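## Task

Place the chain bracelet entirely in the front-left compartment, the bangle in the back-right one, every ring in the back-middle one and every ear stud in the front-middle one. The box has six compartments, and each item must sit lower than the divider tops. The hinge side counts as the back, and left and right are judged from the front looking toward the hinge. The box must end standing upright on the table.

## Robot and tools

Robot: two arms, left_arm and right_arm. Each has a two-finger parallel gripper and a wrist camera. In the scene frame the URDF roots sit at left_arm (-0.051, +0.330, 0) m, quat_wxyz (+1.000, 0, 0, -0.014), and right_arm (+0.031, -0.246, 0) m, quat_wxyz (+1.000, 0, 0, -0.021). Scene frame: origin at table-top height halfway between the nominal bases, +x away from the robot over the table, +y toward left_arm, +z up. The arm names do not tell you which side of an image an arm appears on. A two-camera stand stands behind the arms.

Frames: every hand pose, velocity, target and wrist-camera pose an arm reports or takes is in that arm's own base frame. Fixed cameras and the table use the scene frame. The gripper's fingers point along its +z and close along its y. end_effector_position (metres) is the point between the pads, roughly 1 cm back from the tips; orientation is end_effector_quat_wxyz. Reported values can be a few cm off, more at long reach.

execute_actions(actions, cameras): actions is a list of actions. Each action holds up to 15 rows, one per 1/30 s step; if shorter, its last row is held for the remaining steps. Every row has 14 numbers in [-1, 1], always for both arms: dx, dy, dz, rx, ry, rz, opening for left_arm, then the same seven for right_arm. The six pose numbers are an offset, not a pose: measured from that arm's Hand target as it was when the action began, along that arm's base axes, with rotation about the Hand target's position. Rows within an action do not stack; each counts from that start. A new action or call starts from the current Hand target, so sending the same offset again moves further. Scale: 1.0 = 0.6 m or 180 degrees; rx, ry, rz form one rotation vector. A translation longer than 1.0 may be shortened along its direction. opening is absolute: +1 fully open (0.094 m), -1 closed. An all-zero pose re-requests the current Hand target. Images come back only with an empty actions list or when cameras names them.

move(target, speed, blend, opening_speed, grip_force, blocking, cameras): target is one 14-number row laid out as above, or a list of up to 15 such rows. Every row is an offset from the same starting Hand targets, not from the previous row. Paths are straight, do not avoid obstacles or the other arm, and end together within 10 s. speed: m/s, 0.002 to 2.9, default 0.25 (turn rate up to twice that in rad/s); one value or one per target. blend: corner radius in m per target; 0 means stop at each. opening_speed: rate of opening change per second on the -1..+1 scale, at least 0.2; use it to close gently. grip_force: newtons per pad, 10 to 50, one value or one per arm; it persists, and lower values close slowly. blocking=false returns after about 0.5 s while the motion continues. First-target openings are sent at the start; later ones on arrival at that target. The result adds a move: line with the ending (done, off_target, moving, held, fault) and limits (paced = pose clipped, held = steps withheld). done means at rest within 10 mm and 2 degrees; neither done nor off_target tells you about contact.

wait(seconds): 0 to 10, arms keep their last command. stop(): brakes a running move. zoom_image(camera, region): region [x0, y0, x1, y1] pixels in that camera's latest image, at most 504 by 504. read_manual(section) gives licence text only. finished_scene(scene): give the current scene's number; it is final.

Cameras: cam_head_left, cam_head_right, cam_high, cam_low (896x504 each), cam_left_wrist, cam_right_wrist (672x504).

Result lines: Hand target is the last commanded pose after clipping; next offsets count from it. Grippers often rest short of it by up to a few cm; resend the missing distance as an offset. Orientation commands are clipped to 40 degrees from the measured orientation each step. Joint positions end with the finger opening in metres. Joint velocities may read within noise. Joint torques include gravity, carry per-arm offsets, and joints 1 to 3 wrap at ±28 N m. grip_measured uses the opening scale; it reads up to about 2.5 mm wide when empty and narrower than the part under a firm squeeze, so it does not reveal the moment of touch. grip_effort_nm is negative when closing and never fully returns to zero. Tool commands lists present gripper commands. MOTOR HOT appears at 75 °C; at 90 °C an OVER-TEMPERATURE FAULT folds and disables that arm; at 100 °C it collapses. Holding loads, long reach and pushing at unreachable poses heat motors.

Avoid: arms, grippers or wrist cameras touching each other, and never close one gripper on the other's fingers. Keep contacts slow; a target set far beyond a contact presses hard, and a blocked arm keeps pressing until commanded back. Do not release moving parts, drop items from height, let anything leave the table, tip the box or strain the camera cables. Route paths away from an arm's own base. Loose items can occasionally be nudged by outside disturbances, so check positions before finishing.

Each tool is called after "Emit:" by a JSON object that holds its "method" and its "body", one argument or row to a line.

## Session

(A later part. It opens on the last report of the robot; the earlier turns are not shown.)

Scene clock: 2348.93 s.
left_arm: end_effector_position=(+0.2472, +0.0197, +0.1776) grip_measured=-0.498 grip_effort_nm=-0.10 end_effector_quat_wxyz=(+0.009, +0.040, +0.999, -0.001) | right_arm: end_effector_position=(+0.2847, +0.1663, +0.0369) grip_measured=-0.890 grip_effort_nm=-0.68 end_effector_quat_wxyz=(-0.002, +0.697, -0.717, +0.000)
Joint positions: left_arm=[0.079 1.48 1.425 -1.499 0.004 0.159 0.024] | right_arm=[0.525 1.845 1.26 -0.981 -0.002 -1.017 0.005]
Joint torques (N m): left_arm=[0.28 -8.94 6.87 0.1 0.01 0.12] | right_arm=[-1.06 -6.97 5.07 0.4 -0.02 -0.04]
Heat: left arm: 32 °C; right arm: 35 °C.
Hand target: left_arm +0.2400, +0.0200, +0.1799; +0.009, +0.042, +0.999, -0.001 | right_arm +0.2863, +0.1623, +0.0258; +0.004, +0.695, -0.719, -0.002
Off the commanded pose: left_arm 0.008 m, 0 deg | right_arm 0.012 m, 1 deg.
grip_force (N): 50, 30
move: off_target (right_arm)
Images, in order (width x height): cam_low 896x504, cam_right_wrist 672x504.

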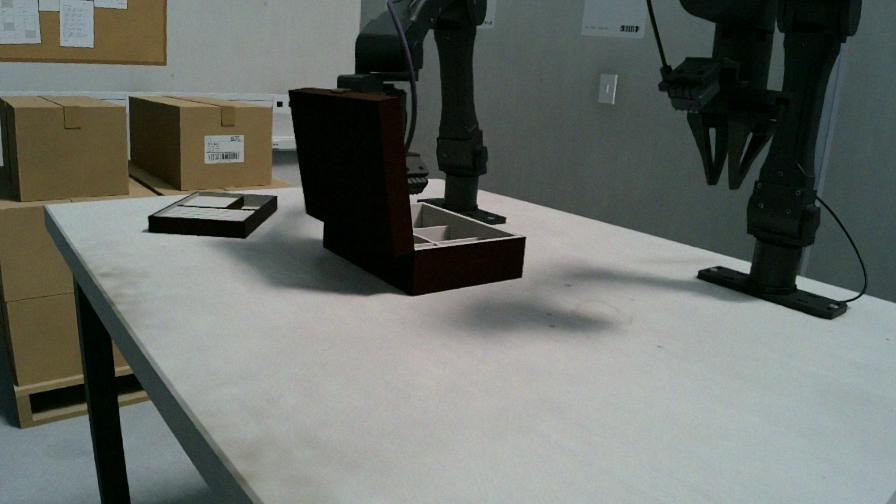

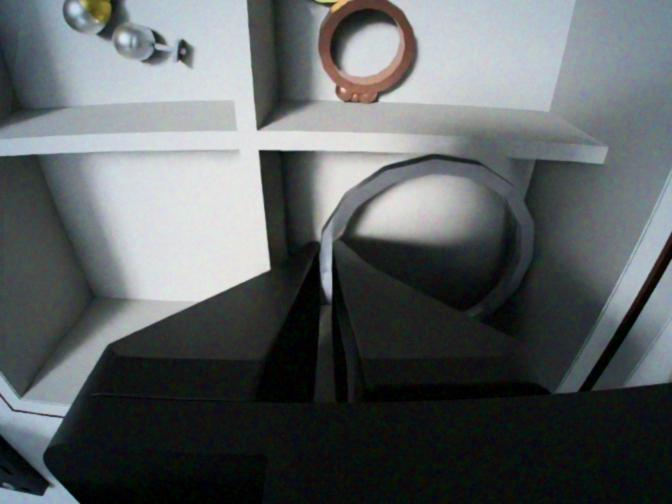

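Emit:
{"method": "move", "body": {
  "target": [0,0,0,0,0,0,-0.5,-0.002,0,-0.0035,0,0,0,-0.96],
  "speed": 0.03,
  "cameras": ["cam_right_wrist"]
}}

Scene clock: 2362.47 s.
left_arm: end_effector_position=(+0.2472, +0.0197, +0.1776) grip_measured=-0.498 grip_effort_nm=-0.11 end_effector_quat_wxyz=(+0.009, +0.040, +0.999, -0.001) | right_arm: end_effector_position=(+0.2849, +0.1664, +0.0348) grip_measured=-0.890 grip_effort_nm=-0.68 end_effector_quat_wxyz=(-0.004, +0.697, -0.717, +0.000)
Joint positions: left_arm=[0.079 1.48 1.425 -1.499 0.004 0.159 0.024] | right_arm=[0.525 1.845 1.251 -0.969 -0.002 -1.017 0.005]
Joint velocities: left_arm=[-0.002 -0.017 -0.002 0.037 -0.007 -0.168 -0.001] | right_arm=[within noise]
Joint torques (N m): left_arm=[0.28 -8.92 6.82 0.09 -0.01 0.1] | right_arm=[-0.9 -6.99 4.96 0.37 -0.03 -0.03]
Heat: left arm: 32 °C; right arm: 34 °C.
Hand target: left_arm +0.2400, +0.0200, +0.1799; +0.009, +0.042, +0.999, -0.001 | right_arm +0.2850, +0.1622, +0.0236; +0.004, +0.695, -0.719, -0.002
Off the commanded pose: left_arm 0.008 m, 0 deg | right_arm 0.012 m, 1 deg.
grip_force (N): 50, 30
move: off_target (right_arm)
Images, in order (width x height): cam_right_wrist 672x504.

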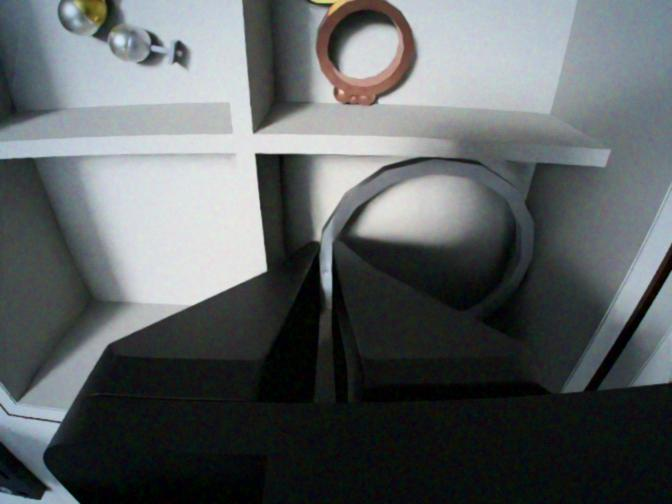

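Emit:
{"method": "move", "body": {
  "target": [0,0,0,0,0,0,-0.5,-0.002,0,-0.006,0,0,0,-0.96],
  "speed": 0.03,
  "cameras": []
}}

Scene clock: 2372.37 s.
left_arm: end_effector_position=(+0.2472, +0.0197, +0.1776) grip_measured=-0.498 grip_effort_nm=-0.11 end_effector_quat_wxyz=(+0.009, +0.040, +0.999, -0.001) | right_arm: end_effector_position=(+0.2852, +0.1666, +0.0321) grip_measured=-0.890 grip_effort_nm=-0.68 end_effector_quat_wxyz=(-0.007, +0.697, -0.717, +0.001)
Joint positions: left_arm=[0.079 1.48 1.425 -1.499 0.004 0.159 0.024] | right_arm=[0.525 1.845 1.239 -0.951 -0.002 -1.017 0.005]
Joint torques (N m): left_arm=[0.29 -8.98 6.83 0.07 -0.01 0.11] | right_arm=[-0.77 -6.86 4.88 0.35 -0.02 -0.01]
Heat: left arm: 32 °C; right arm: 34 °C.
Hand target: left_arm +0.2400, +0.0200, +0.1799; +0.009, +0.042, +0.999, -0.001 | right_arm +0.2839, +0.1623, +0.0201; +0.004, +0.695, -0.719, -0.002
Off the commanded pose: left_arm 0.008 m, 0 deg | right_arm 0.013 m, 1 deg.
grip_force (N): 50, 30
move: off_target (right_arm)
No camera images: "cameras" was empty.

Emit:
{"method": "move", "body": {
  "target": [0,0,0,0,0,0,-0.5,-0.002,0,-0.007,0,0,0,-0.96],
  "speed": 0.03,
  "cameras": ["cam_right_wrist"]
}}

Scene clock: 2377.93 s.
left_arm: end_effector_position=(+0.2472, +0.0197, +0.1776) grip_measured=-0.498 grip_effort_nm=-0.10 end_effector_quat_wxyz=(+0.009, +0.040, +0.999, -0.001) | right_arm: end_effector_position=(+0.2851, +0.1666, +0.0287) grip_measured=-0.890 grip_effort_nm=-0.68 end_effector_quat_wxyz=(-0.009, +0.697, -0.717, +0.001)
Joint positions: left_arm=[0.079 1.48 1.425 -1.499 0.004 0.159 0.024] | right_arm=[0.525 1.845 1.225 -0.932 -0.002 -1.017 0.005]
Joint torques (N m): left_arm=[0.29 -8.9 6.83 0.11 0 0.09] | right_arm=[-0.64 -6.6 4.81 0.33 -0.02 0]
Heat: left arm: 32 °C; right arm: 34 °C.
Hand target: left_arm +0.2400, +0.0200, +0.1799; +0.009, +0.042, +0.999, -0.001 | right_arm +0.2827, +0.1623, +0.0159; +0.004, +0.695, -0.719, -0.002
Off the commanded pose: left_arm 0.008 m, 0 deg | right_arm 0.014 m, 2 deg.
grip_force (N): 50, 30
move: off_target (right_arm)
Images, in order (width x height): cam_right_wrist 672x504.

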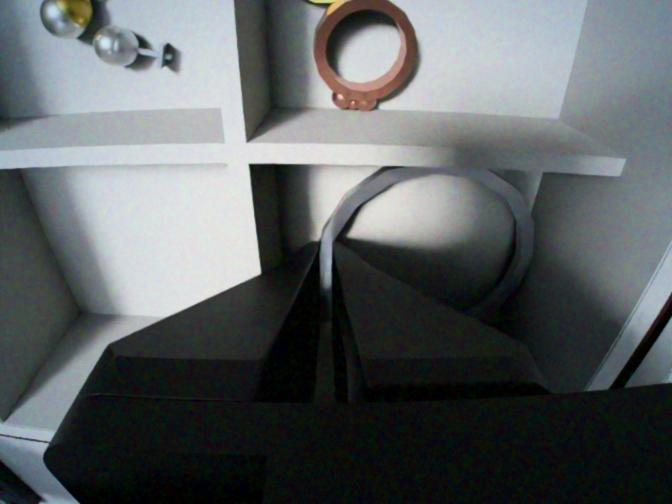

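Emit:
{"method": "move", "body": {
  "target": [0,0,0,0,0,0,-0.5,-0.001,0,-0.005,0,0,0,-0.96],
  "speed": 0.03,
  "cameras": []
}}

Scene clock: 2400.13 s.
left_arm: end_effector_position=(+0.2472, +0.0197, +0.1776) grip_measured=-0.498 grip_effort_nm=-0.11 end_effector_quat_wxyz=(+0.009, +0.040, +0.999, -0.001) | right_arm: end_effector_position=(+0.2842, +0.1661, +0.0241) grip_measured=-0.890 grip_effort_nm=-0.68 end_effector_quat_wxyz=(-0.007, +0.697, -0.717, +0.001)
Joint positions: left_arm=[0.079 1.48 1.425 -1.499 0.004 0.159 0.024] | right_arm=[0.525 1.852 1.215 -0.92 -0.002 -1.017 0.005]
Joint torques (N m): left_arm=[0.28 -8.99 6.9 0.07 0.01 0.1] | right_arm=[-0.54 -6.97 4.82 0.32 -0.03 0.01]
Heat: left arm: 32 °C; right arm: 33 °C.
Hand target: left_arm +0.2400, +0.0200, +0.1799; +0.009, +0.042, +0.999, -0.001 | right_arm +0.2819, +0.1622, +0.0127; +0.005, +0.695, -0.719, -0.002
Off the commanded pose: left_arm 0.008 m, 0 deg | right_arm 0.012 m, 1 deg.
grip_force (N): 50, 30
move: off_target (right_arm)
No camera images: "cameras" was empty.

Emit:
{"method": "move", "body": {
  "target": [0,0,0,0,0,0,-0.5,0,0,0,0,0,0,-0.82],
  "speed": 0.03,
  "opening_speed": 0.25,
  "cameras": ["cam_right_wrist", "cam_low"]
}}

Scene clock: 2405.70 s.
left_arm: end_effector_position=(+0.2472, +0.0197, +0.1776) grip_measured=-0.498 grip_effort_nm=-0.11 end_effector_quat_wxyz=(+0.009, +0.040, +0.999, -0.001) | right_arm: end_effector_position=(+0.2846, +0.1663, +0.0241) grip_measured=-0.822 grip_effort_nm=0.09 end_effector_quat_wxyz=(-0.008, +0.697, -0.717, +0.001)
Joint positions: left_arm=[0.079 1.48 1.425 -1.499 0.004 0.159 0.024] | right_arm=[0.525 1.852 1.215 -0.918 -0.002 -1.017 0.008]
Joint torques (N m): left_arm=[0.29 -8.9 6.86 0.1 0 0.11] | right_arm=[-0.54 -6.99 4.79 0.32 -0.03 0.01]
Heat: left arm: 32 °C; right arm: 33 °C.
Hand target: left_arm +0.2400, +0.0200, +0.1799; +0.009, +0.042, +0.999, -0.001 | right_arm +0.2820, +0.1622, +0.0127; +0.005, +0.695, -0.719, -0.002
Off the commanded pose: left_arm 0.008 m, 0 deg | right_arm 0.012 m, 1 deg.
grip_force (N): 50, 30
move: off_target (right_arm)
Images, in order (width x height): cam_low 896x504, cam_right_wrist 672x504.

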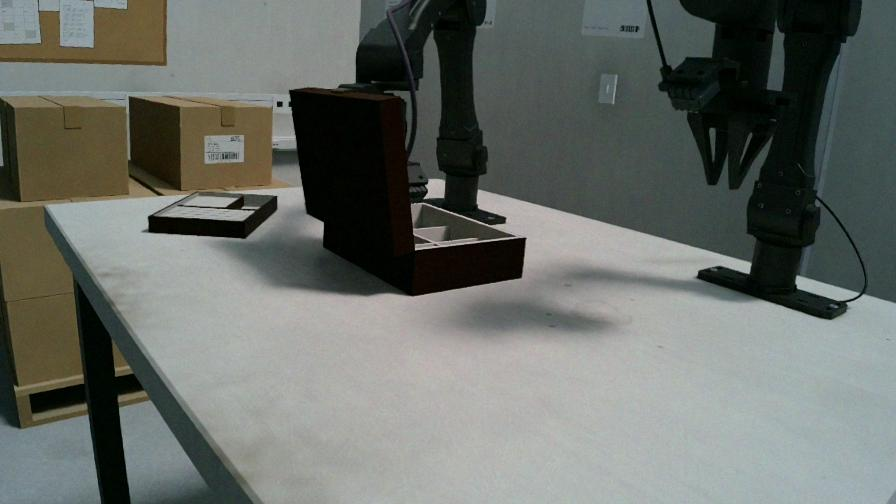

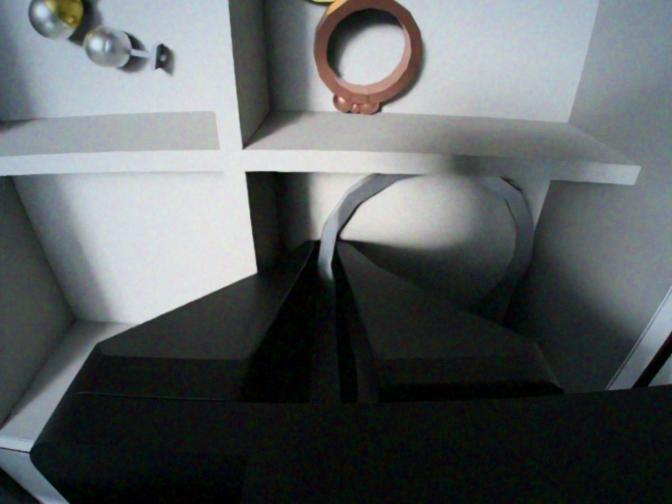

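Emit:
{"method": "move", "body": {
  "target": [
    [0,0,0,0,0,0,-0.5,0.005,0.0005,0.03,0,0,0,-0.82],
    [0,0,0,0,0,0,-0.5,0.0065,0.0015,0.08,0,0,0,-0.82]
  ],
  "speed": 0.05,
  "blend": [0.002, 0],
  "cameras": ["cam_right_wrist"]
}}

Scene clock: 2418.00 s.
left_arm: end_effector_position=(+0.2472, +0.0197, +0.1776) grip_measured=-0.498 grip_effort_nm=-0.11 end_effector_quat_wxyz=(+0.009, +0.040, +0.999, -0.001) | right_arm: end_effector_position=(+0.2780, +0.1610, +0.0437) grip_measured=-0.822 grip_effort_nm=0.09 end_effector_quat_wxyz=(+0.023, +0.696, -0.717, -0.003)
Joint positions: left_arm=[0.079 1.48 1.425 -1.499 0.004 0.159 0.024] | right_arm=[0.525 1.852 1.297 -1.062 0.005 -1.017 0.008]
Joint torques (N m): left_arm=[0.32 -8.92 6.89 0.09 0.02 0.11] | right_arm=[-0.81 -11.36 10.11 -0.22 -0.1 -0.02]
Heat: left arm: 32 °C; right arm: 32 °C.
Hand target: left_arm +0.2400, +0.0200, +0.1799; +0.009, +0.042, +0.999, -0.001 | right_arm +0.2859, +0.1631, +0.0607; +0.005, +0.695, -0.719, -0.002
Off the commanded pose: left_arm 0.008 m, 0 deg | right_arm 0.019 m, 2 deg.
grip_force (N): 50, 30
move: off_target (right_arm)
Images, in order (width x height): cam_right_wrist 672x504.

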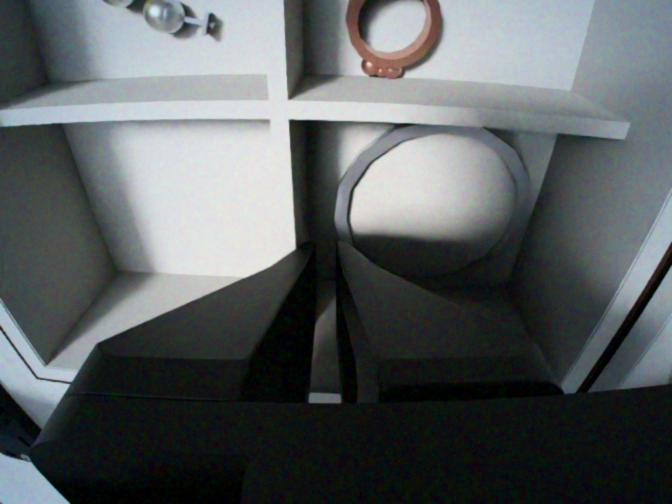

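Emit:
{"method": "move", "body": {
  "target": [0,0,0,0,0,0,-0.5,0.012,0.003,0.004,0,0,0,-0.82],
  "speed": 0.04,
  "cameras": ["cam_right_wrist"]
}}

Scene clock: 2426.20 s.
left_arm: end_effector_position=(+0.2472, +0.0197, +0.1776) grip_measured=-0.498 grip_effort_nm=-0.11 end_effector_quat_wxyz=(+0.009, +0.040, +0.999, -0.001) | right_arm: end_effector_position=(+0.2834, +0.1622, +0.0542) grip_measured=-0.822 grip_effort_nm=0.08 end_effector_quat_wxyz=(+0.019, +0.696, -0.718, -0.002)
Joint positions: left_arm=[0.079 1.48 1.425 -1.499 0.004 0.159 0.024] | right_arm=[0.52 1.852 1.341 -1.098 0.006 -1.02 0.008]
Joint torques (N m): left_arm=[0.2 -8.87 6.99 0.06 -0.02 0.11] | right_arm=[-0.98 -9.18 10.09 -0.02 -0.11 -0.04]
Heat: left arm: 32 °C; right arm: 33 °C.
Hand target: left_arm +0.2400, +0.0200, +0.1799; +0.009, +0.042, +0.999, -0.001 | right_arm +0.2932, +0.1648, +0.0632; +0.005, +0.695, -0.719, -0.002
Off the commanded pose: left_arm 0.008 m, 0 deg | right_arm 0.013 m, 2 deg.
grip_force (N): 50, 30
move: off_target (right_arm)
Images, in order (width x height): cam_right_wrist 672x504.

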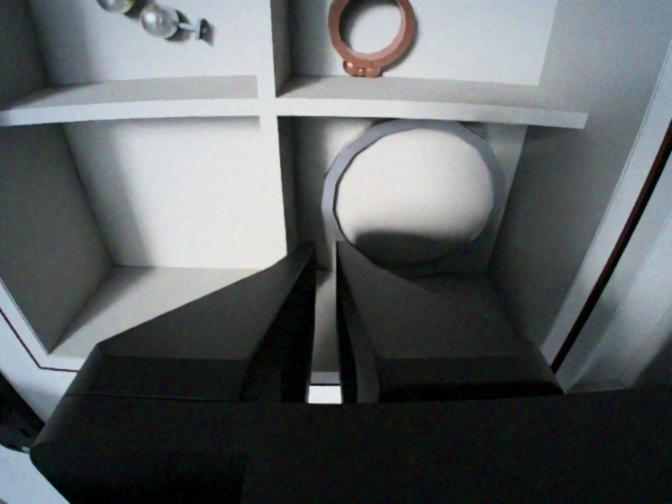

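Emit:
{"method": "move", "body": {
  "target": [
    [0,0,0,0,0,0,-0.5,-0.03,-0.0033,0.095,0,0,0,-0.82],
    [0,0,0,0,0,0,-0.5,-0.06,-0.008,0.2,0,0,0,-0.82]
  ],
  "speed": 0.1,
  "blend": [0.01, 0],
  "cameras": ["cam_right_wrist", "cam_high", "cam_low"]
}}

Scene clock: 2443.00 s.
left_arm: end_effector_position=(+0.2472, +0.0197, +0.1776) grip_measured=-0.498 grip_effort_nm=-0.11 end_effector_quat_wxyz=(+0.009, +0.040, +0.999, -0.001) | right_arm: end_effector_position=(+0.2585, +0.1561, +0.1661) grip_measured=-0.822 grip_effort_nm=0.08 end_effector_quat_wxyz=(+0.028, +0.694, -0.720, -0.003)
Joint positions: left_arm=[0.079 1.48 1.425 -1.499 0.004 0.159 0.024] | right_arm=[0.543 1.749 1.659 -1.537 0.006 -0.991 0.008]
Joint torques (N m): left_arm=[0.31 -9.01 6.86 0.09 0.04 0.11] | right_arm=[0.73 -11.1 9.68 -0.13 -0.11 0.09]
Heat: left arm: 32 °C; right arm: 35 °C.
Hand target: left_arm +0.2400, +0.0200, +0.1799; +0.009, +0.042, +0.999, -0.001 | right_arm +0.2572, +0.1600, +0.1831; +0.005, +0.695, -0.719, -0.002
Off the commanded pose: left_arm 0.008 m, 0 deg | right_arm 0.018 m, 3 deg.
joint sent to its limit (right arm) — joint 4 (wrist pitch), lower limit. The joint targets still meet the commanded pose.
grip_force (N): 50, 30
move: off_target (right_arm)
Images, in order (width x height): cam_high 896x504, cam_low 896x504, cam_right_wrist 672x504.

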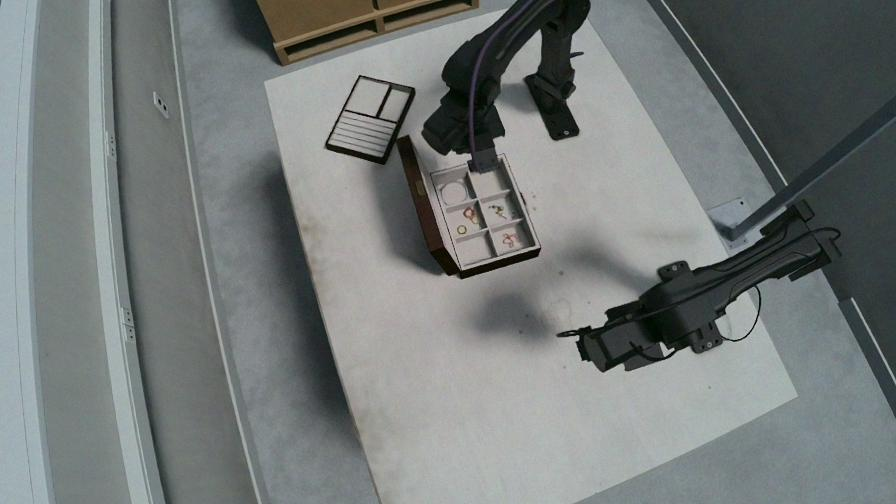

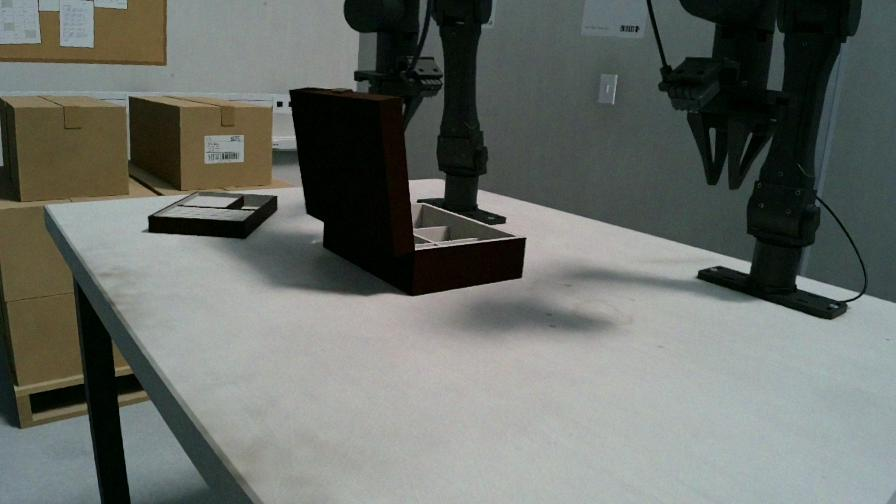

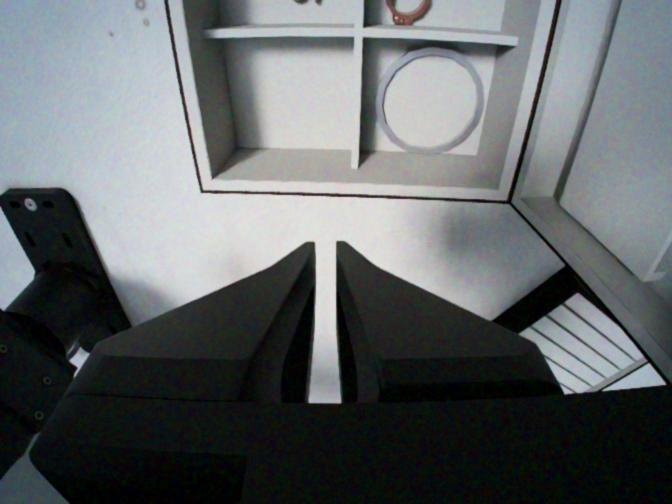

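Emit:
{"method": "zoom_image", "body": {
  "camera": "cam_high",
  "region": [390, 130, 590, 290]
}}

Scaled by 2.520 from the camera's 896x504 image, which has a finer 1280x720 frame.

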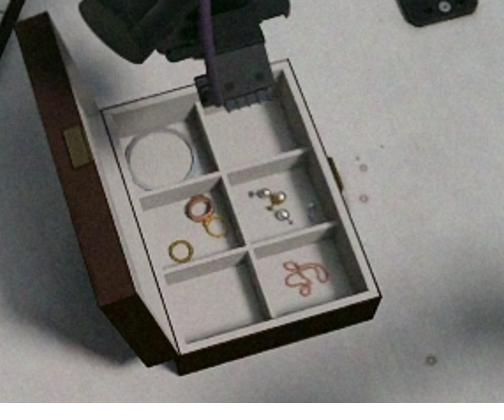

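Emit:
{"method": "zoom_image", "body": {
  "camera": "cam_right_wrist",
  "region": [80, 0, 280, 150]
}}

Emit:
{"method": "zoom_image", "body": {
  "camera": "cam_high",
  "region": [470, 160, 570, 250]
}}

Scaled by 2.520 from the camera's 672x504 image, which has a finer 960x720 frame.

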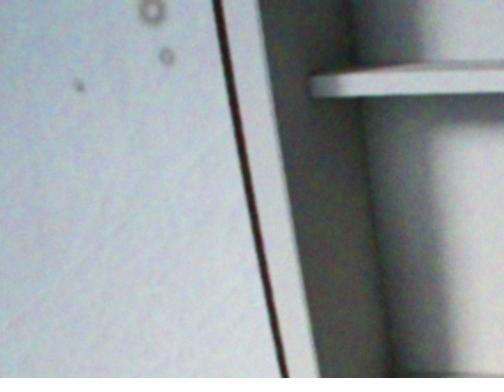

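Scaled by 5.040 from the camera's 896x504 image, which has a finer 1280x720 frame.

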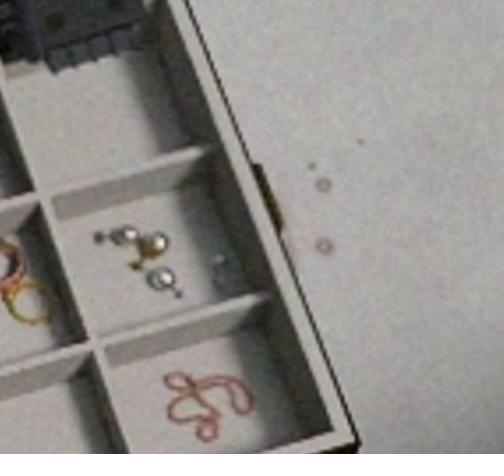

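Emit:
{"method": "move", "body": {
  "target": [0,0,0,0,0,0,-0.5,0.035,-0.33,0.02,0,0,-0.2,-0.82],
  "speed": 0.2,
  "cameras": ["cam_high", "cam_head_left"]
}}

Scene clock: 2476.67 s.
left_arm: end_effector_position=(+0.2472, +0.0197, +0.1776) grip_measured=-0.498 grip_effort_nm=-0.10 end_effector_quat_wxyz=(+0.009, +0.040, +0.999, -0.001) | right_arm: end_effector_position=(+0.2802, -0.0384, +0.1862) grip_measured=-0.822 grip_effort_nm=0.08 end_effector_quat_wxyz=(+0.003, -0.436, +0.900, -0.005)
Joint positions: left_arm=[0.079 1.48 1.425 -1.499 0.004 0.159 0.024] | right_arm=[-0.136 1.625 1.602 -1.538 0.005 -1.039 0.008]
Joint torques (N m): left_arm=[0.31 -8.92 6.87 0.09 -0.01 0.11] | right_arm=[-0.27 -8.57 8.13 0 -0.1 -0.04]
Heat: left arm: 32 °C; right arm: 37 °C.
Hand target: left_arm +0.2400, +0.0200, +0.1799; +0.009, +0.042, +0.999, -0.001 | right_arm +0.2782, -0.0379, +0.1952; -0.004, -0.439, +0.899, +0.003
Off the commanded pose: left_arm 0.008 m, 0 deg | right_arm 0.009 m, 1 deg.
joint sent to its limit (right arm) — joint 4 (wrist pitch), lower limit. The joint targets still meet the commanded pose.
grip_force (N): 50, 30
move: done
Images, in order (width x height): cam_head_left 896x504, cam_high 896x504.

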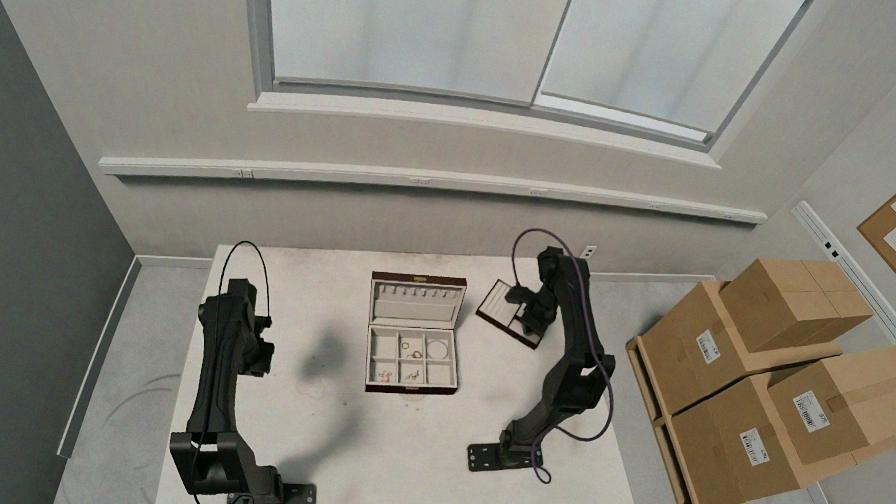

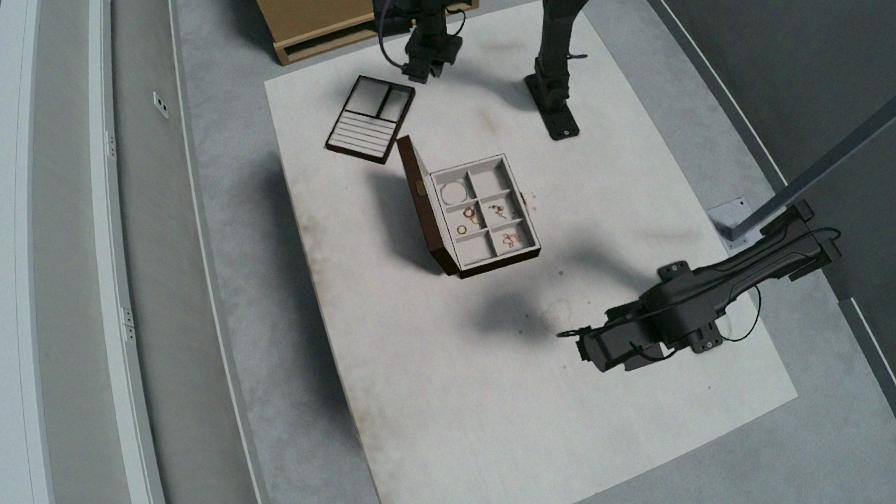

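Emit:
{"method": "zoom_image", "body": {
  "camera": "cam_head_left",
  "region": [350, 310, 470, 400]
}}

Emit:
{"method": "zoom_image", "body": {
  "camera": "cam_high",
  "region": [420, 145, 560, 285]
}}

Scaled by 4.200 from the camera's 896x504 image, which has a finer 1280x720 frame.

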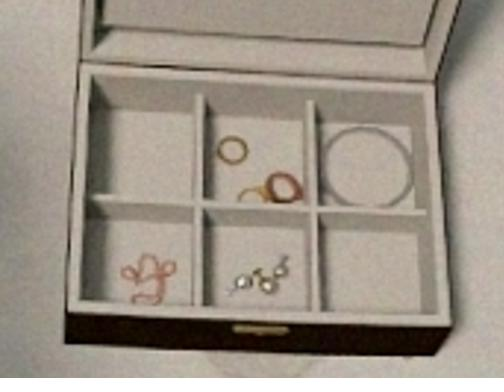

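Scaled by 3.600 from the camera's 896x504 image, which has a finer 1280x720 frame.

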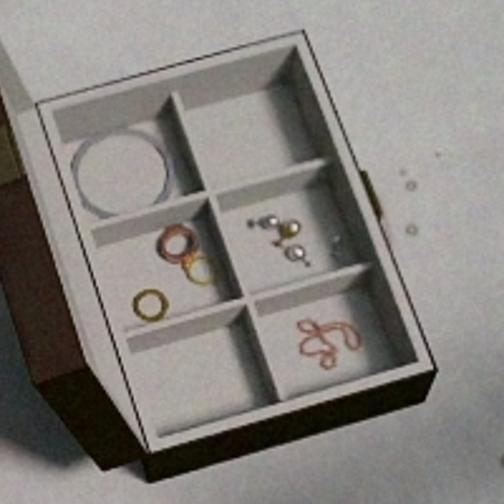

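Emit:
{"method": "finished_scene", "body": {
  "scene": 2
}}

The scene is finished: the task was done.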